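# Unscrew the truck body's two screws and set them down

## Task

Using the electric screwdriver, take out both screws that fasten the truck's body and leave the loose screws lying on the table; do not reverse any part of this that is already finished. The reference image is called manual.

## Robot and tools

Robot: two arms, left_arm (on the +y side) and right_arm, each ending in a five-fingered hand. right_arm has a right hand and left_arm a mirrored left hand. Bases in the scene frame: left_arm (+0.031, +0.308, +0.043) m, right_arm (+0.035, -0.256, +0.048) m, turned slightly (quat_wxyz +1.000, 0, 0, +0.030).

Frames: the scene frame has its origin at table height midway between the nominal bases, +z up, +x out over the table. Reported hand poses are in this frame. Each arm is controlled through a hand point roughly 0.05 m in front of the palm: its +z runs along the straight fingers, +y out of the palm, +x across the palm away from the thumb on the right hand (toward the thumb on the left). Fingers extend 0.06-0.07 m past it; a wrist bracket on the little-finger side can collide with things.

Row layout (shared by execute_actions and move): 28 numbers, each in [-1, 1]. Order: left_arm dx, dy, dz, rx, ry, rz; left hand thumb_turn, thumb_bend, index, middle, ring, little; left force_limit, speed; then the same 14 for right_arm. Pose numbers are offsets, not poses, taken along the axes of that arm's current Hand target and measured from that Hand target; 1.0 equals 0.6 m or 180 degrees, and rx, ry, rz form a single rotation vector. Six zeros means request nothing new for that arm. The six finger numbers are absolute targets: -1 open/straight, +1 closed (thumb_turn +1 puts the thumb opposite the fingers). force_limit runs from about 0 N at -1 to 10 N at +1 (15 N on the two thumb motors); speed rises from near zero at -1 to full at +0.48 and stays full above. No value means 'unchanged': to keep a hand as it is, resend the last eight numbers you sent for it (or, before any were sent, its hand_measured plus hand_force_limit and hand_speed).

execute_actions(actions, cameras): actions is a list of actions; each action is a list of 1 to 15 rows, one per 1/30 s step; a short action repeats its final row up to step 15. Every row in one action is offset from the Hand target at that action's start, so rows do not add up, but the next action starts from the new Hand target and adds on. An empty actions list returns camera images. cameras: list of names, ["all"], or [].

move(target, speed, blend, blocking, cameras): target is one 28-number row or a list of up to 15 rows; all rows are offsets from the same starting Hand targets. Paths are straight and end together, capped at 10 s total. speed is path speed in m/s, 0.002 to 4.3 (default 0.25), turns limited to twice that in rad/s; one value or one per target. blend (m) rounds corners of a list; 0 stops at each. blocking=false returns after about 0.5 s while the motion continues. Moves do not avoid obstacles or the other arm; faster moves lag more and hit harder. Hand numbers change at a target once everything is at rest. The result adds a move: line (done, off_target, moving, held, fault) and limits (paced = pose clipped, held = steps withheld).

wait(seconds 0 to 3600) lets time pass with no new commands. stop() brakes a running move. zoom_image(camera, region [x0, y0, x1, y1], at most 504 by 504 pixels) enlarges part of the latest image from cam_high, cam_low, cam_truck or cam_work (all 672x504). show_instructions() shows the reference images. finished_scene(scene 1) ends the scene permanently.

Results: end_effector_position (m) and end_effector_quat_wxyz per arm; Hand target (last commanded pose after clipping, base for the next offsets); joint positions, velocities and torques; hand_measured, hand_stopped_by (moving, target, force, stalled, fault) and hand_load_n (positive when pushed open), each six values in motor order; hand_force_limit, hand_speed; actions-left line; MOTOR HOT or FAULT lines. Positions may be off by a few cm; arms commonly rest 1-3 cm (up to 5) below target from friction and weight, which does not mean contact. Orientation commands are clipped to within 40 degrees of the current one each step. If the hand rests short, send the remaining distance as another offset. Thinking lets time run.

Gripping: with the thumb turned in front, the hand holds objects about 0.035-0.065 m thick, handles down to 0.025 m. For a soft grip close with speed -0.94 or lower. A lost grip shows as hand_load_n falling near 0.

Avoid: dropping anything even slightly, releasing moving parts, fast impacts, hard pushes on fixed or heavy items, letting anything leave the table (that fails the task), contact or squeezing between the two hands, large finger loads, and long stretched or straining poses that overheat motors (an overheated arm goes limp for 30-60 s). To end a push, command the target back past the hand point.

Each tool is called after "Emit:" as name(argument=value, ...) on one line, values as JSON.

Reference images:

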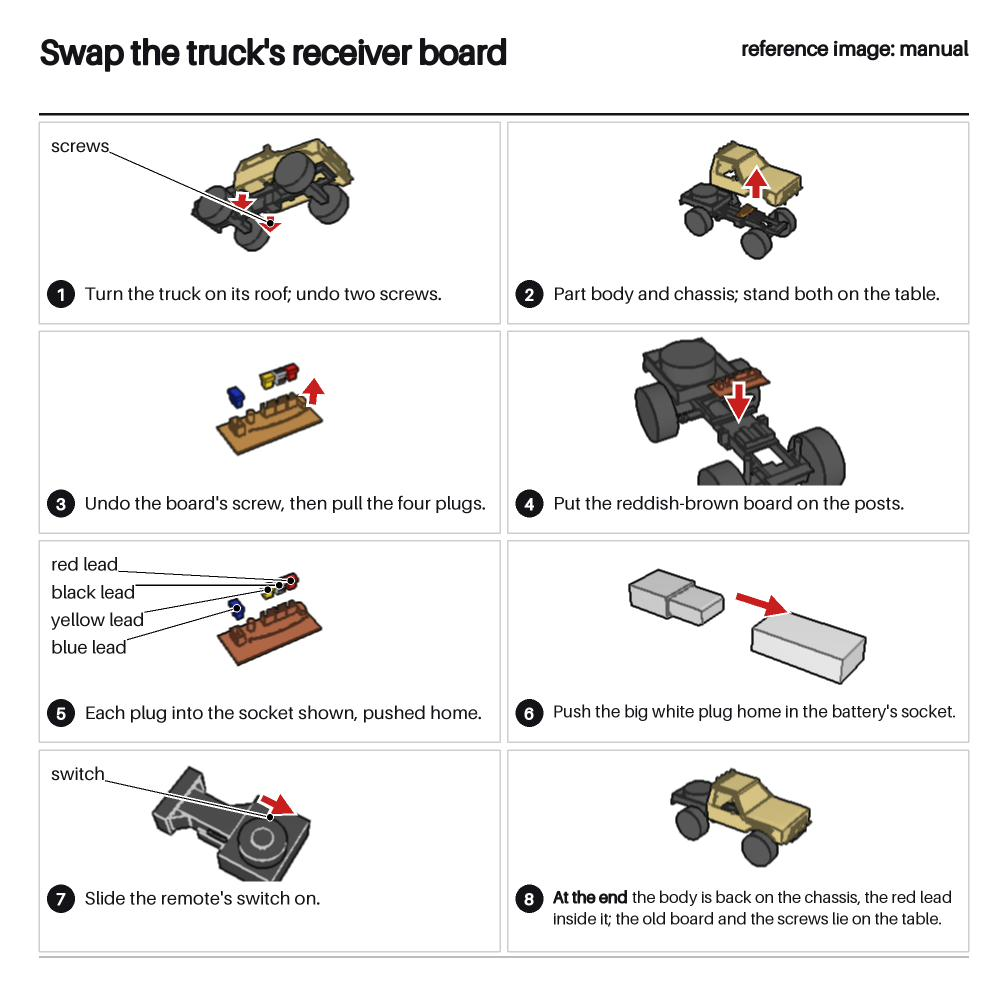

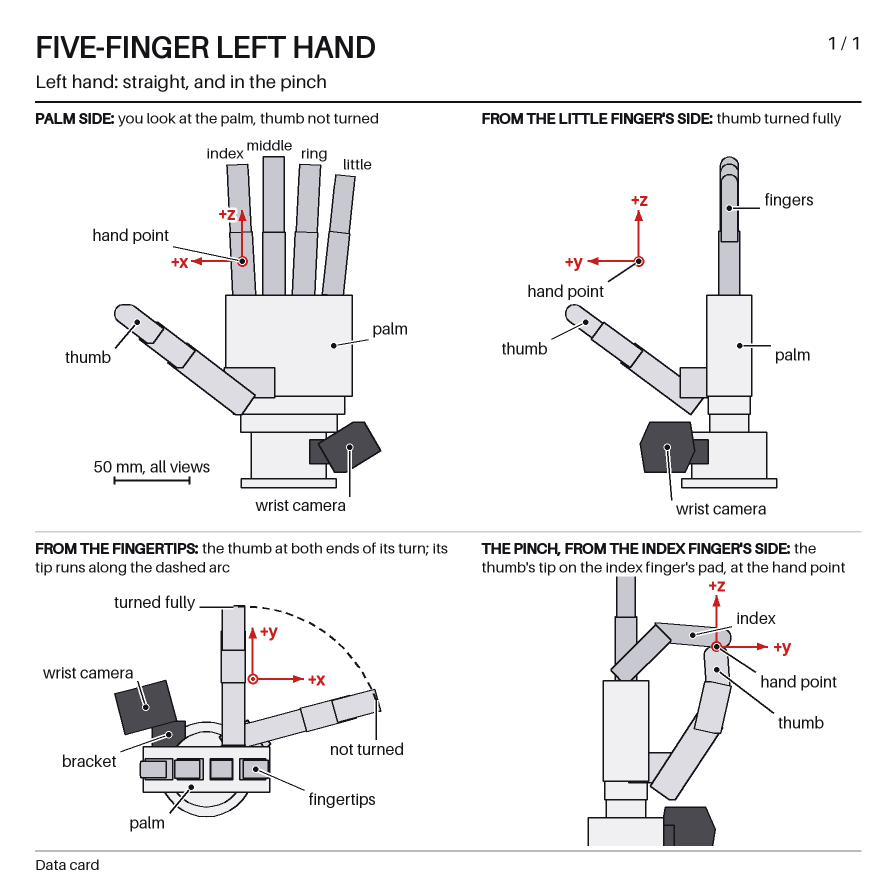

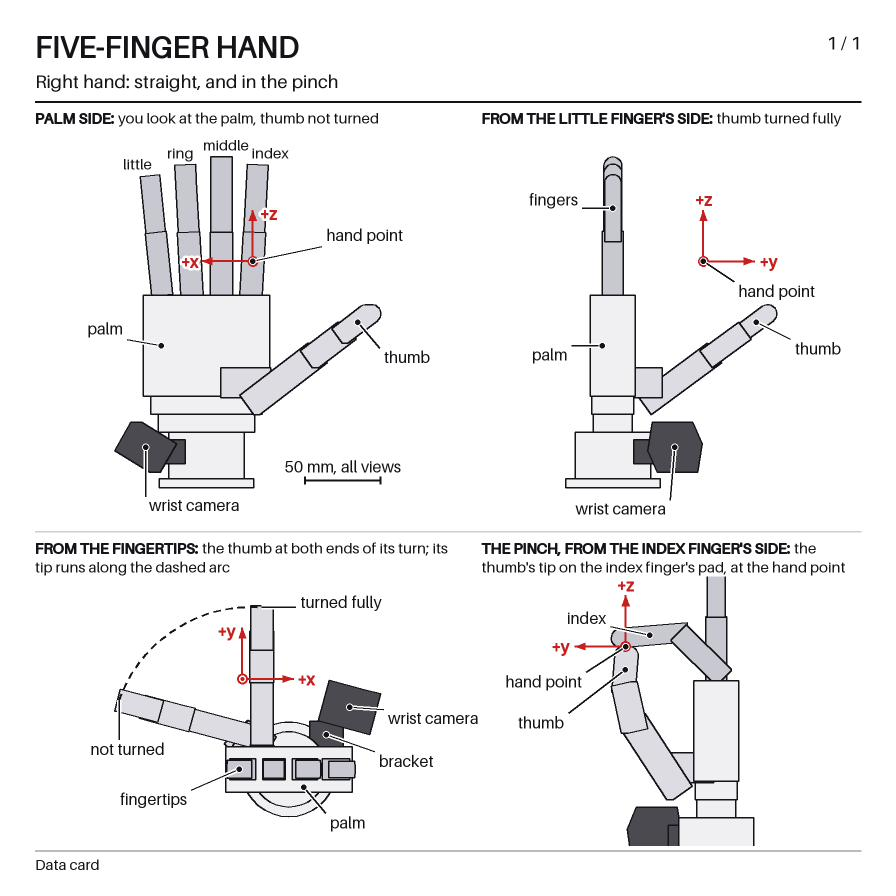

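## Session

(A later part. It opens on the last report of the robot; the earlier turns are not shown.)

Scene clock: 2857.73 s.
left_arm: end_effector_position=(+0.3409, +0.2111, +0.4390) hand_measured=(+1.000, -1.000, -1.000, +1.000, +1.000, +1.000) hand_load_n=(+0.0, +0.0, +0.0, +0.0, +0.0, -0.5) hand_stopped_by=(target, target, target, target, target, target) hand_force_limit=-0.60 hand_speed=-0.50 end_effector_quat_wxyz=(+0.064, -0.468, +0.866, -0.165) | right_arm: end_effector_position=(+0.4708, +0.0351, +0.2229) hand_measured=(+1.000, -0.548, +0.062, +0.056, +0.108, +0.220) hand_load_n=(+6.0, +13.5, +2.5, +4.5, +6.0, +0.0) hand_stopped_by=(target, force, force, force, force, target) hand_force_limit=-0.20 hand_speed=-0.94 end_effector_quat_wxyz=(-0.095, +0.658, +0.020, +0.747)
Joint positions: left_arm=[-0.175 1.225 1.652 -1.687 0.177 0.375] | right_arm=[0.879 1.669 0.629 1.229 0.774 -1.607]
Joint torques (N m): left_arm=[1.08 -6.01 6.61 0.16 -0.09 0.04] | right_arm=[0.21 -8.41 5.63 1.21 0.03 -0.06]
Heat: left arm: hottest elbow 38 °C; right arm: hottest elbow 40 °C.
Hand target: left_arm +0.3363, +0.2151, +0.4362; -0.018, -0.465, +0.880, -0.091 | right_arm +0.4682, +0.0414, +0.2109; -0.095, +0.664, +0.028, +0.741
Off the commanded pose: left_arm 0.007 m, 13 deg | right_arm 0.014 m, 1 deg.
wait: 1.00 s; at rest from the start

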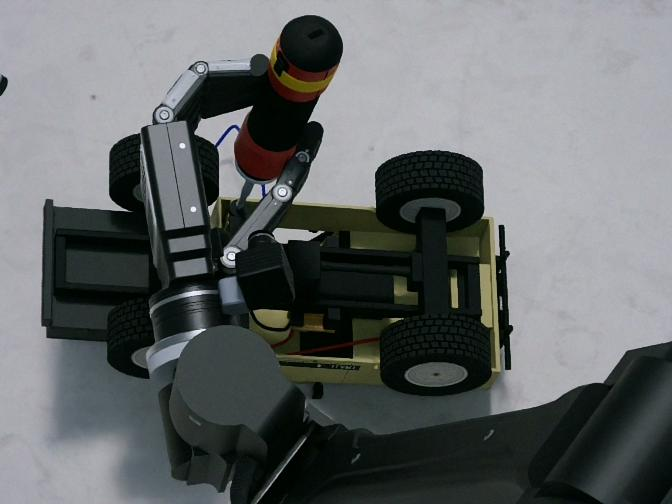

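Emit:
move(target=[0,0,0,0,0,0,1,-1,-1,1,1,1,-0.6,-0.5,0.00989,0.00127,0.00064,0,0,0,1,-0.54,0.25,0.3,0.35,0.22,-0.2,-0.94], speed=0.02, cameras=["cam_truck"])

Emit:
zoom_image(camera="cam_truck", region=[229, 194, 249, 214])

Scene clock: 2865.87 s.
left_arm: end_effector_position=(+0.3409, +0.2111, +0.4390) hand_measured=(+1.000, -1.000, -1.000, +1.000, +1.000, +1.000) hand_load_n=(+0.0, +0.0, +0.0, +0.5, +0.0, +0.0) hand_stopped_by=(target, target, target, target, target, target) hand_force_limit=-0.60 hand_speed=-0.50 end_effector_quat_wxyz=(+0.064, -0.468, +0.866, -0.165) | right_arm: end_effector_position=(+0.4708, +0.0351, +0.2229) hand_measured=(+1.000, -0.548, +0.062, +0.056, +0.108, +0.220) hand_load_n=(+5.5, +14.0, +2.5, +4.5, +5.5, +0.0) hand_stopped_by=(target, force, force, force, force, target) hand_force_limit=-0.20 hand_speed=-0.94 end_effector_quat_wxyz=(-0.095, +0.658, +0.020, +0.747)
Joint positions: left_arm=[-0.175 1.225 1.652 -1.687 0.177 0.375] | right_arm=[0.879 1.669 0.629 1.229 0.774 -1.607]
Joint torques (N m): left_arm=[0.67 -5.6 6.74 0.1 -0.1 0.03] | right_arm=[0.03 -9.82 5.5 0.55 -0.01 -0.06]
Heat: left arm: hottest elbow 38 °C; right arm: hottest elbow 39 °C.
Hand target: left_arm +0.3363, +0.2151, +0.4362; -0.018, -0.465, +0.880, -0.091 | right_arm +0.4681, +0.0401, +0.2167; -0.095, +0.664, +0.028, +0.741
Off the commanded pose: left_arm 0.007 m, 13 deg | right_arm 0.008 m, 1 deg.
joint sent to its limit (left arm) — joint 4 (wrist pitch), lower limit. The joint targets are off in orientation, not in position.
move: done

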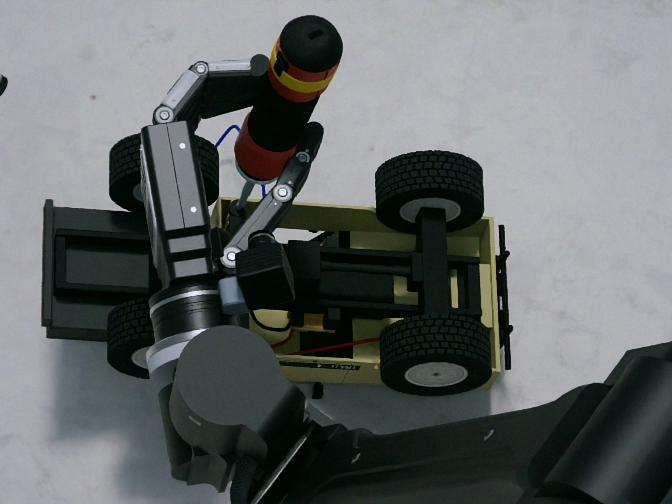

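Scaled by 25.200 from the camera's image (finer frame: 960x720).

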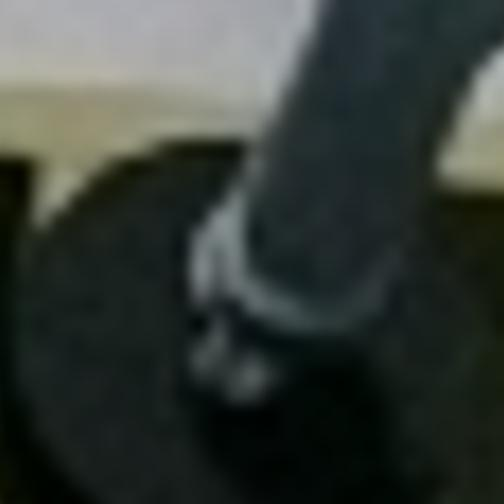

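Emit:
move(target=[0,0,0,0,0,0,1,-1,-1,1,1,1,-0.6,-0.5,0.00659,0.00084,0.00043,0,0,0,1,-0.54,0.25,0.3,0.35,0.22,-0.2,-0.94], speed=0.02, cameras=["cam_truck"])

Emit:
zoom_image(camera="cam_truck", region=[229, 194, 249, 214])

Scene clock: 2873.63 s.
left_arm: end_effector_position=(+0.3409, +0.2111, +0.4390) hand_measured=(+1.000, -1.000, -1.000, +1.000, +1.000, +1.000) hand_load_n=(+0.0, +0.0, -0.5, +0.0, +0.0, +0.0) hand_stopped_by=(target, target, target, target, target, target) hand_force_limit=-0.60 hand_speed=-0.50 end_effector_quat_wxyz=(+0.064, -0.468, +0.866, -0.165) | right_arm: end_effector_position=(+0.4707, +0.0349, +0.2237) hand_measured=(+1.000, -0.548, +0.062, +0.056, +0.108, +0.220) hand_load_n=(+6.5, +13.5, +3.0, +4.5, +5.5, +0.0) hand_stopped_by=(target, force, force, force, force, target) hand_force_limit=-0.20 hand_speed=-0.94 end_effector_quat_wxyz=(-0.093, +0.659, +0.021, +0.746)
Joint positions: left_arm=[-0.175 1.225 1.652 -1.687 0.177 0.375] | right_arm=[0.879 1.664 0.629 1.218 0.774 -1.607]
Joint torques (N m): left_arm=[0.79 -5.95 6.76 0.14 -0.1 0.05] | right_arm=[-0.03 -10.75 5.6 0.44 -0.09 -0.06]
Heat: left arm: hottest elbow 38 °C; right arm: hottest elbow 39 °C.
Hand target: left_arm +0.3363, +0.2151, +0.4362; -0.018, -0.465, +0.880, -0.091 | right_arm +0.4680, +0.0393, +0.2205; -0.095, +0.664, +0.028, +0.741
Off the commanded pose: left_arm 0.007 m, 13 deg | right_arm 0.006 m, 1 deg.
joint sent to its limit (left arm) — joint 4 (wrist pitch), lower limit. The joint targets are off in orientation, not in position.
move: done

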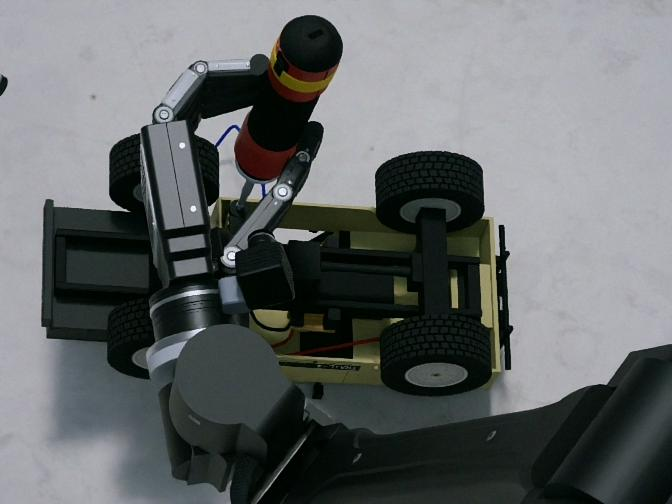

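Scaled by 25.200 from the camera's image (finer frame: 960x720).

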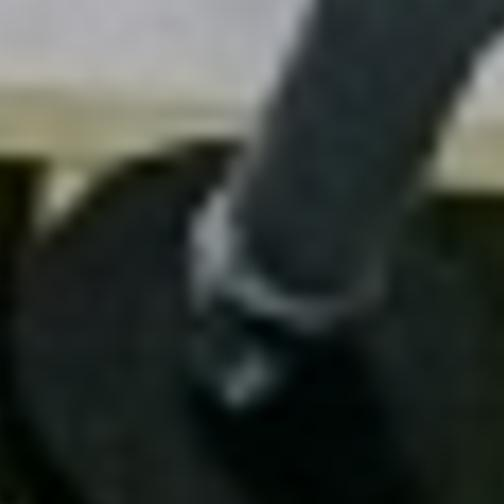

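Emit:
move(target=[0,0,0,0,0,0,1,-1,-1,1,1,1,-0.6,-0.5,0.00659,0.00084,0.00043,0,0,0,1,-0.54,0.25,0.3,0.35,0.22,-0.2,-0.94], speed=0.02, cameras=["cam_truck"])

Emit:
zoom_image(camera="cam_truck", region=[229, 194, 249, 214])

Scene clock: 2878.40 s.
left_arm: end_effector_position=(+0.3409, +0.2111, +0.4390) hand_measured=(+1.000, -1.000, -1.000, +1.000, +1.000, +1.000) hand_load_n=(+0.0, +0.0, +0.0, +0.0, +0.0, +0.0) hand_stopped_by=(target, target, target, target, target, target) hand_force_limit=-0.60 hand_speed=-0.50 end_effector_quat_wxyz=(+0.064, -0.468, +0.866, -0.165) | right_arm: end_effector_position=(+0.4705, +0.0347, +0.2247) hand_measured=(+1.000, -0.548, +0.062, +0.056, +0.108, +0.220) hand_load_n=(+7.0, +13.5, +3.0, +4.5, +5.0, +0.0) hand_stopped_by=(target, force, force, force, force, target) hand_force_limit=-0.20 hand_speed=-0.94 end_effector_quat_wxyz=(-0.091, +0.661, +0.023, +0.744)
Joint positions: left_arm=[-0.175 1.225 1.652 -1.687 0.177 0.375] | right_arm=[0.879 1.656 0.629 1.203 0.774 -1.607]
Joint torques (N m): left_arm=[1.03 -5.83 6.72 0.2 -0.09 0.01] | right_arm=[-0.03 -11.16 5.64 0.53 -0.11 -0.04]
Heat: left arm: hottest elbow 38 °C; right arm: hottest elbow 39 °C.
Hand target: left_arm +0.3363, +0.2151, +0.4362; -0.018, -0.465, +0.880, -0.091 | right_arm +0.4680, +0.0384, +0.2244; -0.095, +0.664, +0.028, +0.741
Off the commanded pose: left_arm 0.007 m, 13 deg | right_arm 0.005 m, 1 deg.
joint sent to its limit (left arm) — joint 4 (wrist pitch), lower limit. The joint targets are off in orientation, not in position.
move: done

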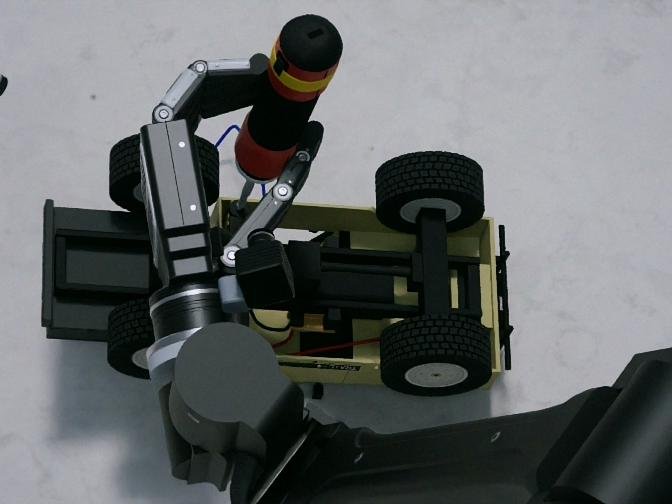

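Scaled by 25.200 from the camera's image (finer frame: 960x720).

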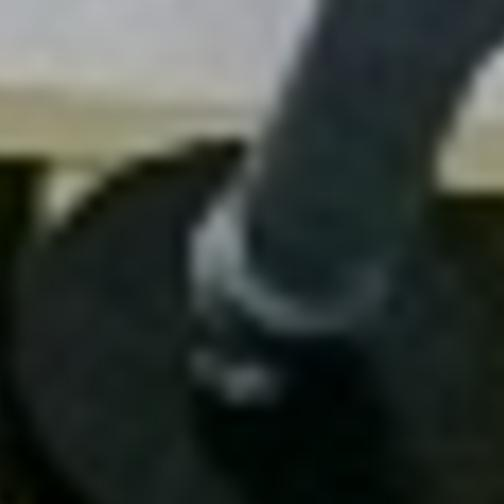

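Emit:
move(target=[0,0,0,0,0,0,1,-1,-1,1,1,1,-0.6,-0.5,0.00824,0.00105,0.00054,0,0,0,1,-0.54,0.25,0.3,0.35,0.22,-0.2,-0.94], speed=0.02, cameras=["cam_truck"])

Emit:
zoom_image(camera="cam_truck", region=[229, 194, 249, 214])

Scene clock: 2886.37 s.
left_arm: end_effector_position=(+0.3409, +0.2111, +0.4390) hand_measured=(+1.000, -1.000, -1.000, +1.000, +1.000, +1.000) hand_load_n=(+0.0, +0.0, +0.0, +0.0, +0.5, +0.0) hand_stopped_by=(target, target, target, target, target, target) hand_force_limit=-0.60 hand_speed=-0.50 end_effector_quat_wxyz=(+0.064, -0.468, +0.866, -0.165) | right_arm: end_effector_position=(+0.4703, +0.0348, +0.2258) hand_measured=(+1.000, -0.548, +0.062, +0.056, +0.108, +0.220) hand_load_n=(+8.0, +13.5, +4.0, +4.5, +4.5, +0.0) hand_stopped_by=(target, force, force, force, force, target) hand_force_limit=-0.20 hand_speed=-0.94 end_effector_quat_wxyz=(-0.090, +0.664, +0.027, +0.742)
Joint positions: left_arm=[-0.175 1.225 1.652 -1.687 0.177 0.375] | right_arm=[0.879 1.647 0.629 1.182 0.771 -1.607]
Joint torques (N m): left_arm=[0.79 -5.83 6.57 0.13 -0.09 0.01] | right_arm=[-0.26 -11.16 5.61 0.79 -0.08 -0.05]
Heat: left arm: hottest elbow 38 °C; right arm: hottest elbow 39 °C.
Hand target: left_arm +0.3363, +0.2151, +0.4362; -0.018, -0.465, +0.880, -0.091 | right_arm +0.4679, +0.0374, +0.2293; -0.095, +0.664, +0.028, +0.741
Off the commanded pose: left_arm 0.007 m, 13 deg | right_arm 0.005 m, 1 deg.
joint sent to its limit (left arm) — joint 4 (wrist pitch), lower limit. The joint targets are off in orientation, not in position.
move: done

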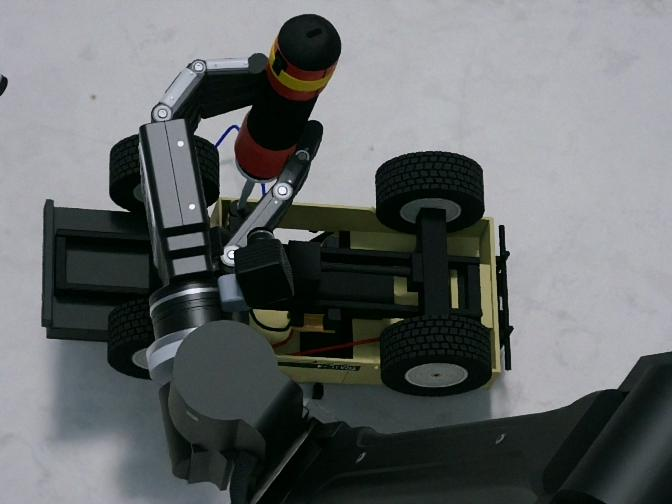

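Scaled by 25.200 from the camera's image (finer frame: 960x720).

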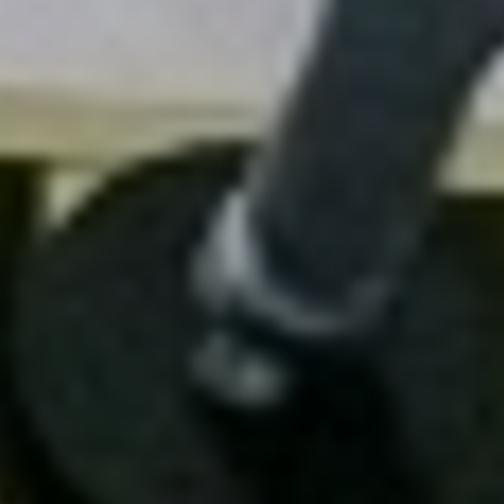

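Emit:
move(target=[0,0,0,0,0,0,1,-1,-1,1,1,1,-0.6,-0.5,0.00824,0.00105,0.00054,0,0,0,1,-0.54,0.25,0.3,0.35,0.22,-0.2,-0.94], speed=0.02, cameras=["cam_truck"])

Emit:
zoom_image(camera="cam_truck", region=[229, 194, 249, 214])

Scene clock: 2892.93 s.
left_arm: end_effector_position=(+0.3409, +0.2111, +0.4390) hand_measured=(+1.000, -1.000, -1.000, +1.000, +1.000, +1.000) hand_load_n=(+0.0, +0.0, +0.0, +0.0, +0.0, +0.0) hand_stopped_by=(target, target, target, target, target, target) hand_force_limit=-0.60 hand_speed=-0.50 end_effector_quat_wxyz=(+0.064, -0.468, +0.866, -0.165) | right_arm: end_effector_position=(+0.4701, +0.0349, +0.2269) hand_measured=(+1.000, -0.548, +0.062, +0.056, +0.108, +0.220) hand_load_n=(+9.0, +13.5, +4.5, +4.5, +4.0, +0.0) hand_stopped_by=(target, force, force, force, force, target) hand_force_limit=-0.20 hand_speed=-0.94 end_effector_quat_wxyz=(-0.089, +0.666, +0.029, +0.740)
Joint positions: left_arm=[-0.175 1.225 1.652 -1.687 0.177 0.375] | right_arm=[0.879 1.636 0.629 1.162 0.77 -1.602]
Joint torques (N m): left_arm=[1.08 -5.83 6.69 0.14 -0.1 0.02] | right_arm=[-0.32 -11.99 5.74 0.76 -0.07 -0.1]
Heat: left arm: hottest elbow 38 °C; right arm: hottest elbow 38 °C.
Hand target: left_arm +0.3363, +0.2151, +0.4362; -0.018, -0.465, +0.880, -0.091 | right_arm +0.4678, +0.0363, +0.2342; -0.095, +0.664, +0.028, +0.741
Off the commanded pose: left_arm 0.007 m, 13 deg | right_arm 0.008 m, 1 deg.
joint sent to its limit (left arm) — joint 4 (wrist pitch), lower limit. The joint targets are off in orientation, not in position.
move: done

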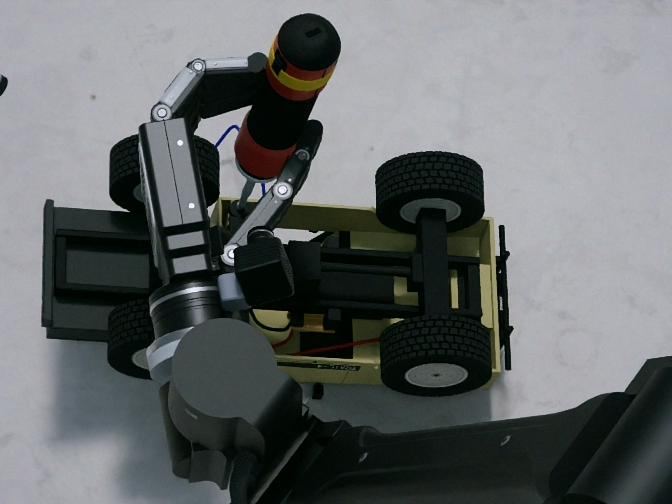

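Scaled by 25.200 from the camera's image (finer frame: 960x720).

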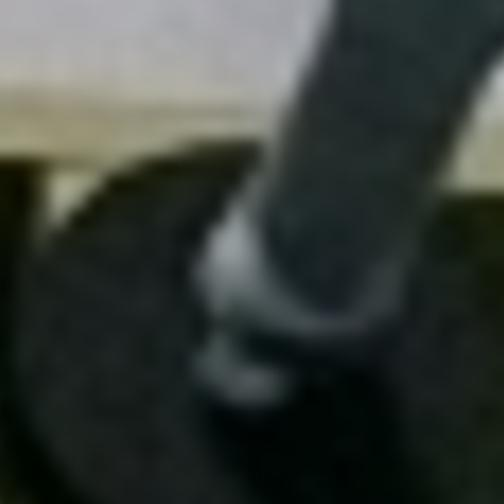

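Emit:
move(target=[0,0,0,0,0,0,1,-1,-1,1,1,1,-0.6,-0.5,0.01319,0.00169,0.00085,0,0,0,1,-0.54,0.25,0.3,0.35,0.22,-0.2,-0.94], speed=0.02, cameras=["cam_truck"])

Emit:
zoom_image(camera="cam_truck", region=[229, 194, 249, 214])

Scene clock: 2897.80 s.
left_arm: end_effector_position=(+0.3409, +0.2111, +0.4390) hand_measured=(+1.000, -1.000, -1.000, +1.000, +1.000, +1.000) hand_load_n=(+0.0, +0.0, +0.0, +0.0, +0.0, +0.0) hand_stopped_by=(target, target, target, target, target, target) hand_force_limit=-0.60 hand_speed=-0.50 end_effector_quat_wxyz=(+0.064, -0.468, +0.866, -0.165) | right_arm: end_effector_position=(+0.4696, +0.0349, +0.2287) hand_measured=(+1.000, -0.548, +0.062, +0.056, +0.108, +0.220) hand_load_n=(+9.5, +13.0, +5.0, +4.5, +3.5, +0.0) hand_stopped_by=(target, force, force, force, force, target) hand_force_limit=-0.20 hand_speed=-0.94 end_effector_quat_wxyz=(-0.089, +0.670, +0.031, +0.736)
Joint positions: left_arm=[-0.175 1.225 1.652 -1.687 0.177 0.375] | right_arm=[0.879 1.619 0.629 1.13 0.767 -1.593]
Joint torques (N m): left_arm=[0.85 -5.83 6.74 0.24 -0.1 0.02] | right_arm=[-0.38 -12.16 5.94 1.03 -0.06 -0.18]
Heat: left arm: hottest elbow 38 °C; right arm: hottest elbow 38 °C.
Hand target: left_arm +0.3363, +0.2151, +0.4362; -0.018, -0.465, +0.880, -0.091 | right_arm +0.4677, +0.0345, +0.2420; -0.095, +0.664, +0.028, +0.741
Off the commanded pose: left_arm 0.007 m, 13 deg | right_arm 0.013 m, 1 deg.
joint sent to its limit (left arm) — joint 4 (wrist pitch), lower limit. The joint targets are off in orientation, not in position.
move: off_target (right_arm)

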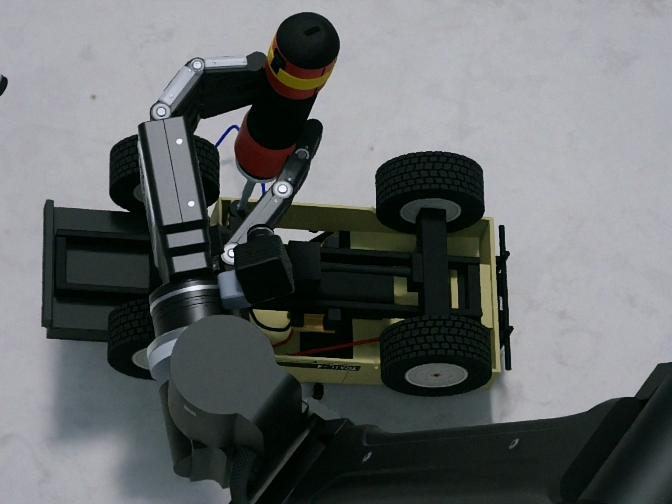

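Scaled by 25.200 from the camera's image (finer frame: 960x720).

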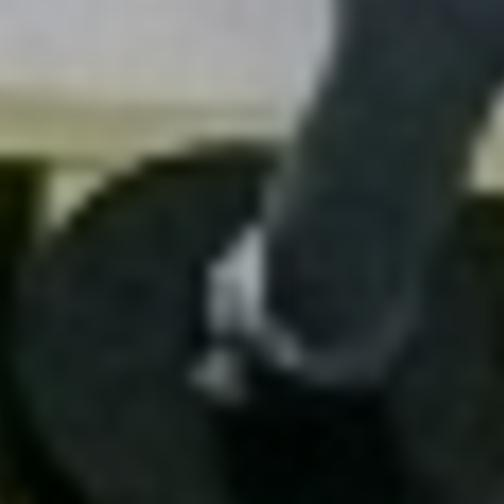

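Emit:
move(target=[0,0,0,0,0,0,1,-1,-1,1,1,1,-0.6,-0.5,0.0094,-0.0008,0.0011,-0.0002,0.00697,0.00652,1,-0.54,0.25,0.3,0.35,0.22,-0.2,-0.94], speed=0.02, cameras=["cam_truck"])

Emit:
zoom_image(camera="cam_truck", region=[229, 194, 249, 214])

Scene clock: 2928.37 s.
left_arm: end_effector_position=(+0.3409, +0.2111, +0.4390) hand_measured=(+1.000, -1.000, -1.000, +1.000, +1.000, +1.000) hand_load_n=(+0.0, +0.0, +0.0, +0.0, +0.0, +0.0) hand_stopped_by=(target, target, target, target, target, target) hand_force_limit=-0.60 hand_speed=-0.50 end_effector_quat_wxyz=(+0.064, -0.468, +0.866, -0.165) | right_arm: end_effector_position=(+0.4696, +0.0349, +0.2289) hand_measured=(+1.000, -0.548, +0.062, +0.056, +0.108, +0.220) hand_load_n=(+9.5, +13.0, +5.0, +4.5, +3.5, +0.0) hand_stopped_by=(target, force, force, force, force, target) hand_force_limit=-0.20 hand_speed=-0.94 end_effector_quat_wxyz=(-0.089, +0.670, +0.030, +0.736)
Joint positions: left_arm=[-0.175 1.225 1.652 -1.687 0.177 0.375] | right_arm=[0.879 1.619 0.629 1.13 0.767 -1.593]
Joint torques (N m): left_arm=[0.79 -5.71 6.65 0.18 -0.07 0] | right_arm=[-0.38 -12.34 5.89 2.03 -0.06 -0.19]
Heat: left arm: hottest elbow 38 °C; right arm: hottest elbow 38 °C.
Hand target: left_arm +0.3363, +0.2151, +0.4362; -0.018, -0.465, +0.880, -0.091 | right_arm +0.4677, +0.0345, +0.2477; -0.102, +0.656, +0.020, +0.748
Off the commanded pose: left_arm 0.007 m, 13 deg | right_arm 0.019 m, 3 deg.
joint sent to its limit (left arm) — joint 4 (wrist pitch), lower limit. The joint targets are off in orientation, not in position.
move: off_target (right_arm)

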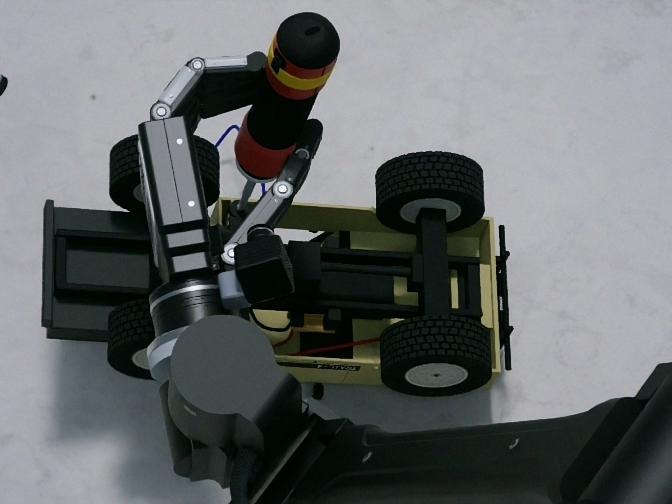

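Scaled by 25.200 from the camera's image (finer frame: 960x720).

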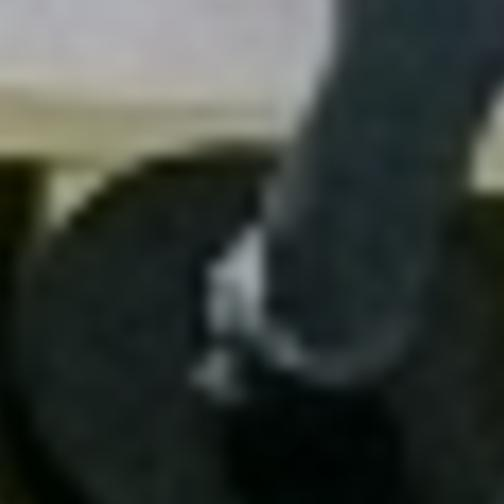

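Emit:
move(target=[0,0,0,0,0,0,1,-1,-1,1,1,1,-0.6,-0.5,0.04954,0.00539,0.00431,0,0,0,1,-0.54,0.25,0.3,0.35,0.22,-0.2,-0.94], speed=0.03, cameras=["cam_truck"])

Emit:
zoom_image(camera="cam_truck", region=[219, 174, 259, 214])

Scene clock: 2939.17 s.
left_arm: end_effector_position=(+0.3409, +0.2111, +0.4390) hand_measured=(+1.000, -1.000, -1.000, +1.000, +1.000, +1.000) hand_load_n=(+0.0, +0.0, +0.0, +0.0, +0.0, +0.0) hand_stopped_by=(target, target, target, target, target, target) hand_force_limit=-0.60 hand_speed=-0.50 end_effector_quat_wxyz=(+0.064, -0.468, +0.866, -0.165) | right_arm: end_effector_position=(+0.4651, +0.0299, +0.2588) hand_measured=(+1.000, -0.548, +0.062, +0.056, +0.108, +0.220) hand_load_n=(+7.5, +14.0, +3.5, +4.0, +4.5, +0.0) hand_stopped_by=(target, force, force, force, force, target) hand_force_limit=-0.20 hand_speed=-0.94 end_effector_quat_wxyz=(-0.095, +0.666, +0.029, +0.739)
Joint positions: left_arm=[-0.175 1.225 1.652 -1.687 0.177 0.375] | right_arm=[0.879 1.523 0.625 1.051 0.761 -1.592]
Joint torques (N m): left_arm=[0.73 -5.77 6.54 0.21 -0.09 0.03] | right_arm=[-1.14 -11.69 7.46 1.1 -0.15 -0.19]
Heat: left arm: hottest elbow 38 °C; right arm: hottest elbow 38 °C.
Hand target: left_arm +0.3363, +0.2151, +0.4362; -0.018, -0.465, +0.880, -0.091 | right_arm +0.4673, +0.0281, +0.2771; -0.102, +0.656, +0.020, +0.748
Off the commanded pose: left_arm 0.007 m, 13 deg | right_arm 0.018 m, 2 deg.
joint sent to its limit (left arm) — joint 4 (wrist pitch), lower limit. The joint targets are off in orientation, not in position.
move: off_target (right_arm)

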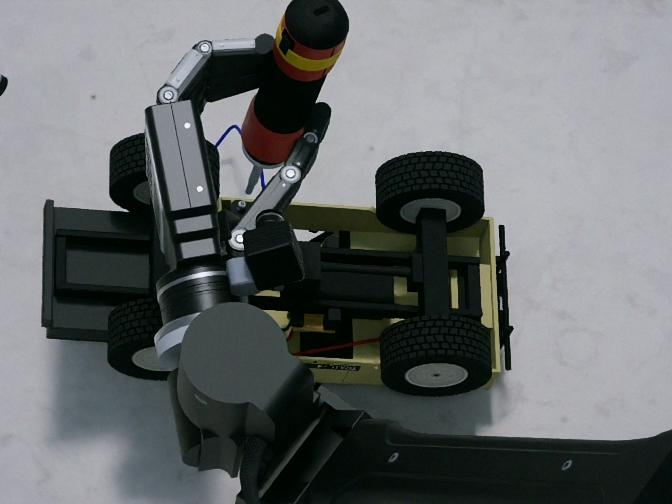

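Scaled by 12.600 from the camera's image (finer frame: 960x720).

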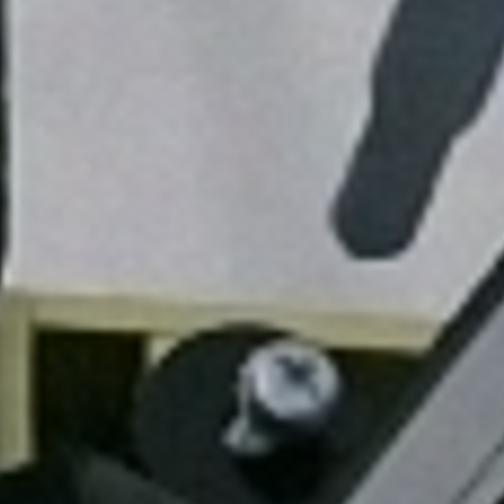

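Emit:
zoom_image(camera="cam_truck", region=[229, 192, 253, 216])

Scaled by 21.000 from the camera's image (finer frame: 960x720).

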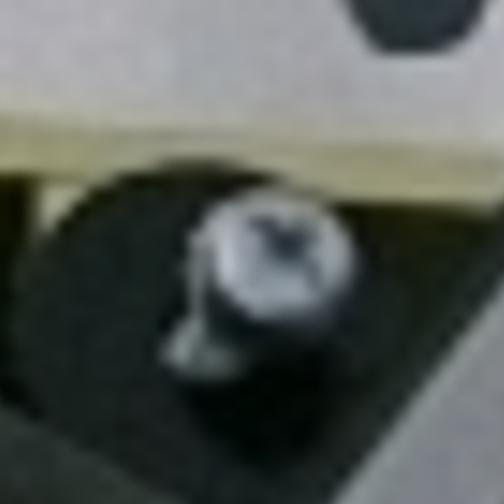

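Emit:
wait(seconds=0.2, cameras=["cam_low", "cam_work"])

Scene clock: 2972.10 s.
left_arm: end_effector_position=(+0.3409, +0.2111, +0.4390) hand_measured=(+1.000, -1.000, -1.000, +1.000, +1.000, +1.000) hand_load_n=(+0.0, +0.0, +0.0, +0.0, +0.0, +0.0) hand_stopped_by=(target, target, target, target, target, target) hand_force_limit=-0.60 hand_speed=-0.50 end_effector_quat_wxyz=(+0.064, -0.468, +0.866, -0.165) | right_arm: end_effector_position=(+0.4651, +0.0299, +0.2588) hand_measured=(+1.000, -0.548, +0.062, +0.056, +0.108, +0.220) hand_load_n=(+7.5, +13.5, +3.5, +4.5, +4.5, +0.0) hand_stopped_by=(target, force, force, force, force, target) hand_force_limit=-0.20 hand_speed=-0.94 end_effector_quat_wxyz=(-0.095, +0.666, +0.029, +0.739)
Joint positions: left_arm=[-0.175 1.225 1.652 -1.687 0.177 0.375] | right_arm=[0.879 1.523 0.625 1.051 0.761 -1.592]
Joint torques (N m): left_arm=[0.73 -5.95 6.68 0.16 -0.11 0.01] | right_arm=[-0.97 -11.46 7.49 1.14 -0.14 -0.18]
Heat: left arm: hottest elbow 38 °C; right arm: hottest elbow 38 °C.
Hand target: left_arm +0.3363, +0.2151, +0.4362; -0.018, -0.465, +0.880, -0.091 | right_arm +0.4673, +0.0281, +0.2772; -0.102, +0.656, +0.020, +0.748
Off the commanded pose: left_arm 0.007 m, 13 deg | right_arm 0.018 m, 2 deg.
wait: 0.20 s; at rest from the start

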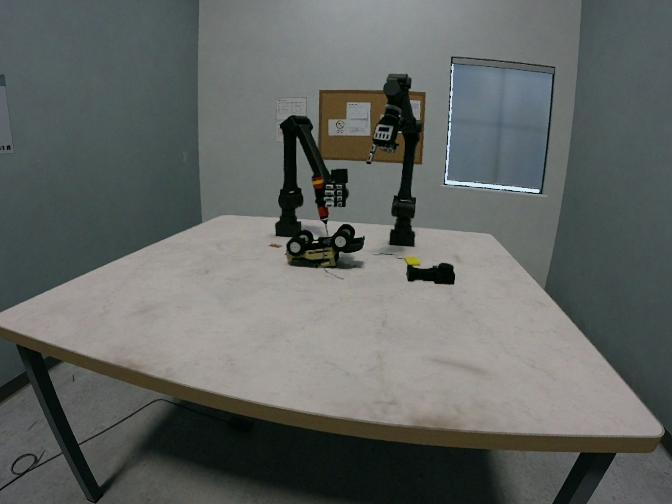

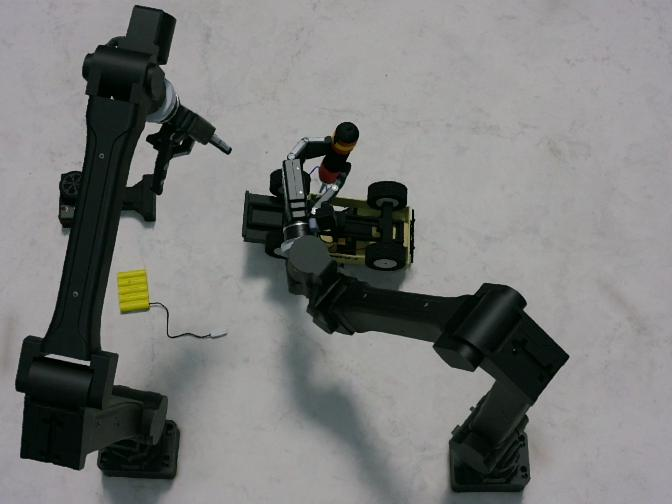

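Emit:
zoom_image(camera="cam_low", region=[290, 200, 370, 270])

Emit:
zoom_image(camera="cam_low", region=[315, 215, 345, 245])

Scaled by 6.300 from the camera's image (finer frame: 960x720).

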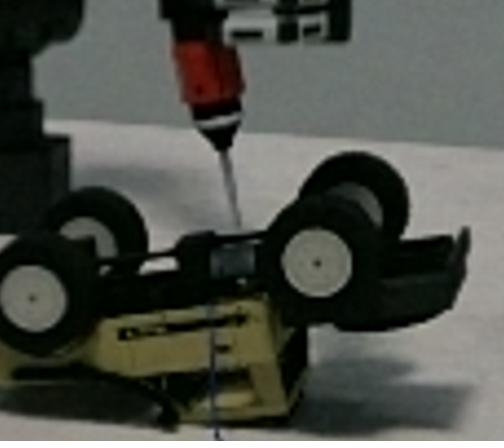

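Scaled by 16.800 from the camera's image (finer frame: 960x720).

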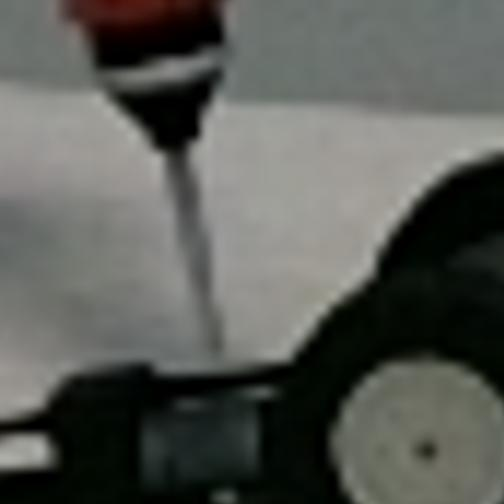

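Emit:
move(target=[[0,0,0,0,0,0,1,-1,-1,1,1,1,-0.6,-0.5,0.00412,-0.0054,0.0505,-0.01295,0.00823,-0.02646,1,-0.54,0.25,0.3,0.35,0.22,-0.2,-0.94],[0,0,0,0,0,0,1,-1,-1,1,1,1,-0.6,-0.5,-0.05462,-0.01027,-0.00457,0.00005,0.00741,0.00665,1,-0.54,0.25,0.3,0.35,0.22,-0.2,-0.94]], speed=[0.08, 0.05], cameras=["cam_truck"])

Emit:
zoom_image(camera="cam_truck", region=[229, 192, 253, 216])

Emit:
zoom_image(camera="cam_truck", region=[300, 5, 345, 50])

Scene clock: 3056.43 s.
left_arm: end_effector_position=(+0.3409, +0.2111, +0.4390) hand_measured=(+1.000, -1.000, -1.000, +1.000, +1.000, +1.000) hand_load_n=(+0.0, +0.0, +0.0, +0.0, +0.0, +0.0) hand_stopped_by=(target, target, target, target, target, target) hand_force_limit=-0.60 hand_speed=-0.50 end_effector_quat_wxyz=(+0.064, -0.468, +0.866, -0.165) | right_arm: end_effector_position=(+0.4701, +0.0323, +0.2364) hand_measured=(+1.000, -0.548, +0.062, +0.056, +0.108, +0.220) hand_load_n=(+7.5, +13.5, +3.0, +4.0, +5.0, +0.0) hand_stopped_by=(target, force, force, force, force, target) hand_force_limit=-0.20 hand_speed=-0.94 end_effector_quat_wxyz=(-0.098, +0.658, +0.019, +0.746)
Joint positions: left_arm=[-0.175 1.225 1.652 -1.687 0.177 0.375] | right_arm=[0.875 1.619 0.626 1.179 0.767 -1.598]
Joint torques (N m): left_arm=[0.85 -5.71 6.64 0.18 -0.1 0.05] | right_arm=[0.32 -10.11 6.3 2.39 0.08 -0.16]
Heat: left arm: hottest elbow 38 °C; right arm: hottest elbow 38 °C.
Hand target: left_arm +0.3363, +0.2151, +0.4362; -0.018, -0.465, +0.880, -0.091 | right_arm +0.4675, +0.0377, +0.2451; -0.110, +0.647, +0.012, +0.754
Off the commanded pose: left_arm 0.007 m, 13 deg | right_arm 0.011 m, 2 deg.
joint sent to its limit (left arm) — joint 4 (wrist pitch), lower limit. The joint targets are off in orientation, not in position.
move: off_target (right_arm)

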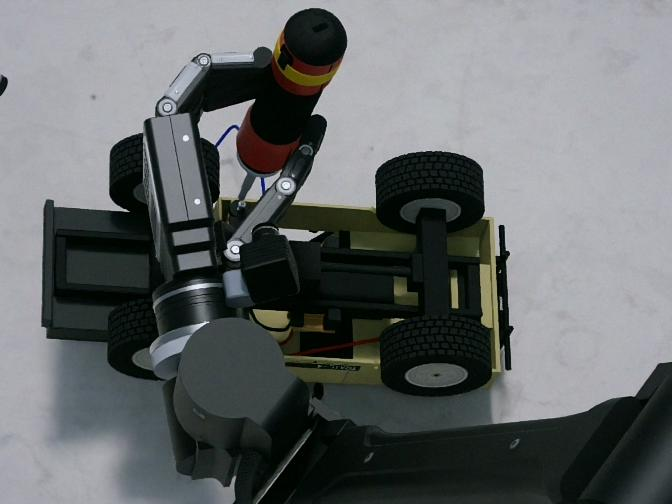

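Scaled by 21.000 from the camera's image (finer frame: 960x720).

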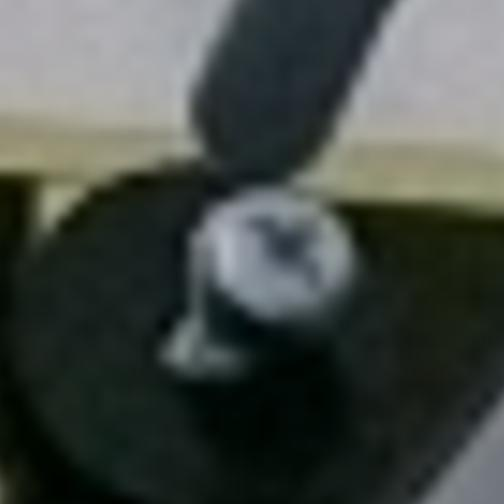

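Scaled by 11.200 from the camera's image (finer frame: 960x720).

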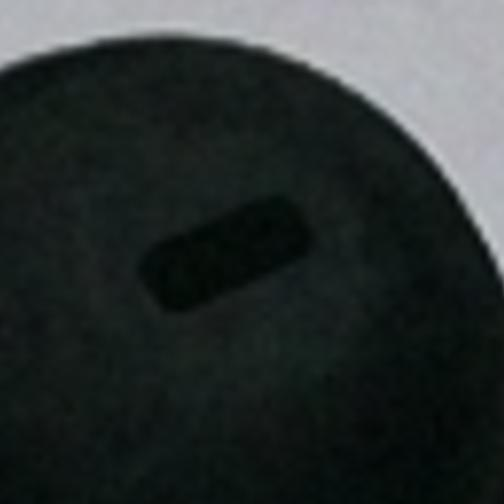

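Emit:
move(target=[[0,0,0,0,0,0,1,-1,-1,1,1,1,-0.6,-0.5,0.05538,0.00592,0.0557,-0.01259,0.00095,-0.03323,1,-0.54,0.25,0.3,0.35,0.22,-0.2,-0.94],[0,0,0,0,0,0,1,-1,-1,1,1,1,-0.6,-0.5,-0.00215,0.00227,-0.00072,0,0,0,1,-0.54,0.25,0.3,0.35,0.22,-0.2,-0.94]], speed=[0.08, 0.05], cameras=["cam_truck"])

Emit:
zoom_image(camera="cam_truck", region=[229, 192, 253, 216])

Emit:
zoom_image(camera="cam_truck", region=[300, 5, 345, 50])

Scene clock: 3105.83 s.
left_arm: end_effector_position=(+0.3409, +0.2111, +0.4390) hand_measured=(+1.000, -1.000, -1.000, +1.000, +1.000, +1.000) hand_load_n=(+0.5, -0.5, +0.0, +0.0, +0.0, +0.0) hand_stopped_by=(target, target, target, target, target, target) hand_force_limit=-0.60 hand_speed=-0.50 end_effector_quat_wxyz=(+0.064, -0.468, +0.866, -0.165) | right_arm: end_effector_position=(+0.4701, +0.0308, +0.2346) hand_measured=(+1.000, -0.548, +0.062, +0.056, +0.108, +0.220) hand_load_n=(+7.5, +13.5, +3.5, +4.0, +4.5, +0.0) hand_stopped_by=(target, force, force, force, force, target) hand_force_limit=-0.20 hand_speed=-0.94 end_effector_quat_wxyz=(-0.097, +0.658, +0.018, +0.746)
Joint positions: left_arm=[-0.175 1.225 1.652 -1.687 0.177 0.375] | right_arm=[0.873 1.623 0.623 1.185 0.767 -1.597]
Joint torques (N m): left_arm=[1.14 -5.66 6.63 0.09 -0.09 0.02] | right_arm=[0.21 -10.17 6.27 2.3 0.01 -0.17]
Heat: left arm: hottest elbow 38 °C; right arm: hottest elbow 37 °C.
Hand target: left_arm +0.3363, +0.2151, +0.4362; -0.018, -0.465, +0.880, -0.091 | right_arm +0.4675, +0.0365, +0.2435; -0.110, +0.647, +0.012, +0.754
Off the commanded pose: left_arm 0.007 m, 13 deg | right_arm 0.011 m, 2 deg.
joint sent to its limit (left arm) — joint 4 (wrist pitch), lower limit. The joint targets are off in orientation, not in position.
move: off_target (right_arm)

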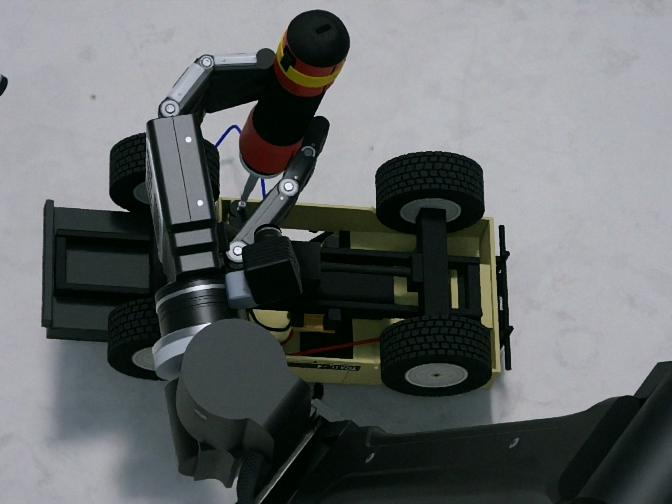

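Scaled by 21.000 from the camera's image (finer frame: 960x720).

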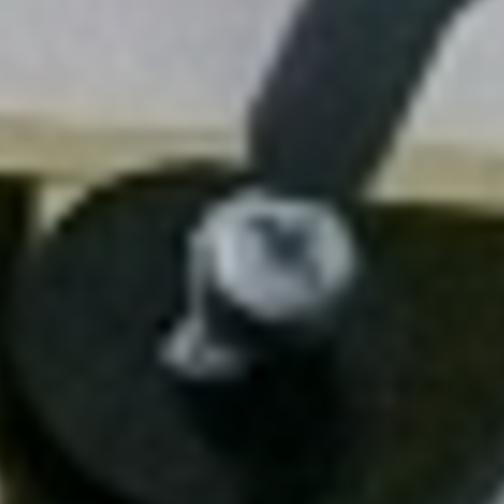

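Scaled by 11.200 from the camera's image (finer frame: 960x720).

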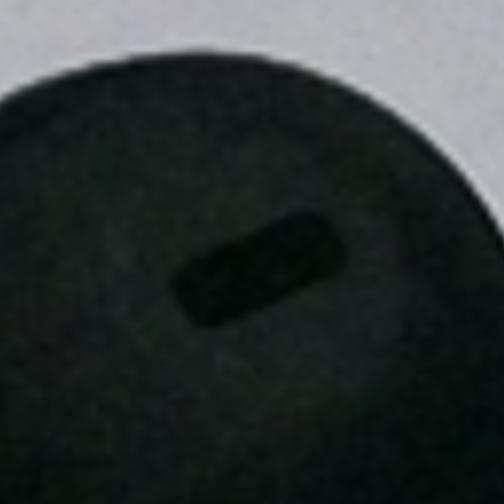

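Emit:
move(target=[0,0,0,0,0,0,1,-1,-1,1,1,1,-0.6,-0.5,-0.00497,-0.00143,-0.00095,0,0,0,1,-0.54,0.25,0.3,0.35,0.22,-0.2,-0.94], speed=0.01, cameras=["cam_truck"])

Emit:
zoom_image(camera="cam_truck", region=[229, 192, 253, 216])

Scene clock: 3122.80 s.
left_arm: end_effector_position=(+0.3409, +0.2111, +0.4390) hand_measured=(+1.000, -1.000, -1.000, +1.000, +1.000, +1.000) hand_load_n=(-0.5, +0.0, +0.0, +0.0, +0.0, +0.0) hand_stopped_by=(target, target, target, target, target, target) hand_force_limit=-0.60 hand_speed=-0.50 end_effector_quat_wxyz=(+0.064, -0.468, +0.866, -0.165) | right_arm: end_effector_position=(+0.4699, +0.0319, +0.2317) hand_measured=(+1.000, -0.548, +0.062, +0.056, +0.108, +0.220) hand_load_n=(+8.0, +14.0, +3.0, +4.0, +5.0, +0.0) hand_stopped_by=(target, force, force, force, force, target) hand_force_limit=-0.20 hand_speed=-0.94 end_effector_quat_wxyz=(-0.098, +0.658, +0.018, +0.746)
Joint positions: left_arm=[-0.175 1.225 1.652 -1.687 0.177 0.375] | right_arm=[0.875 1.632 0.623 1.195 0.768 -1.597]
Joint torques (N m): left_arm=[1.14 -6.01 6.71 0.14 -0.1 0.02] | right_arm=[0.21 -10.34 6.26 2.43 0.1 -0.17]
Heat: left arm: hottest elbow 38 °C; right arm: hottest elbow 37 °C.
Hand target: left_arm +0.3363, +0.2151, +0.4362; -0.018, -0.465, +0.880, -0.091 | right_arm +0.4672, +0.0377, +0.2406; -0.110, +0.647, +0.012, +0.754
Off the commanded pose: left_arm 0.007 m, 13 deg | right_arm 0.011 m, 2 deg.
joint sent to its limit (left arm) — joint 4 (wrist pitch), lower limit. The joint targets are off in orientation, not in position.
move: off_target (right_arm)

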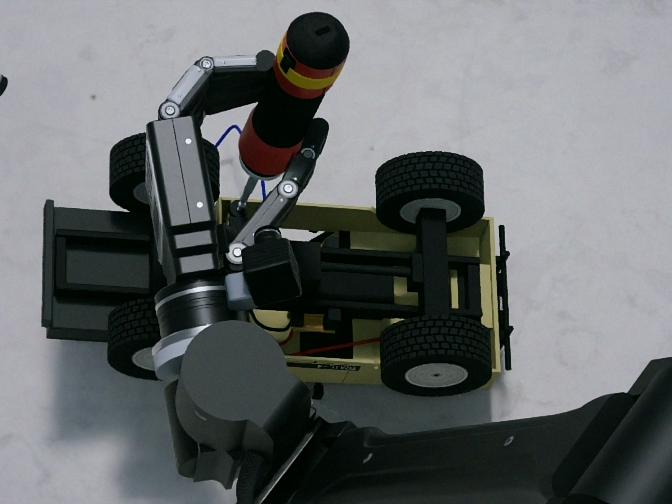

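Scaled by 21.000 from the camera's image (finer frame: 960x720).

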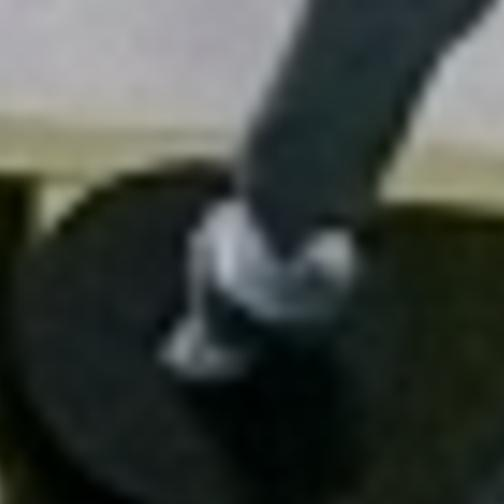

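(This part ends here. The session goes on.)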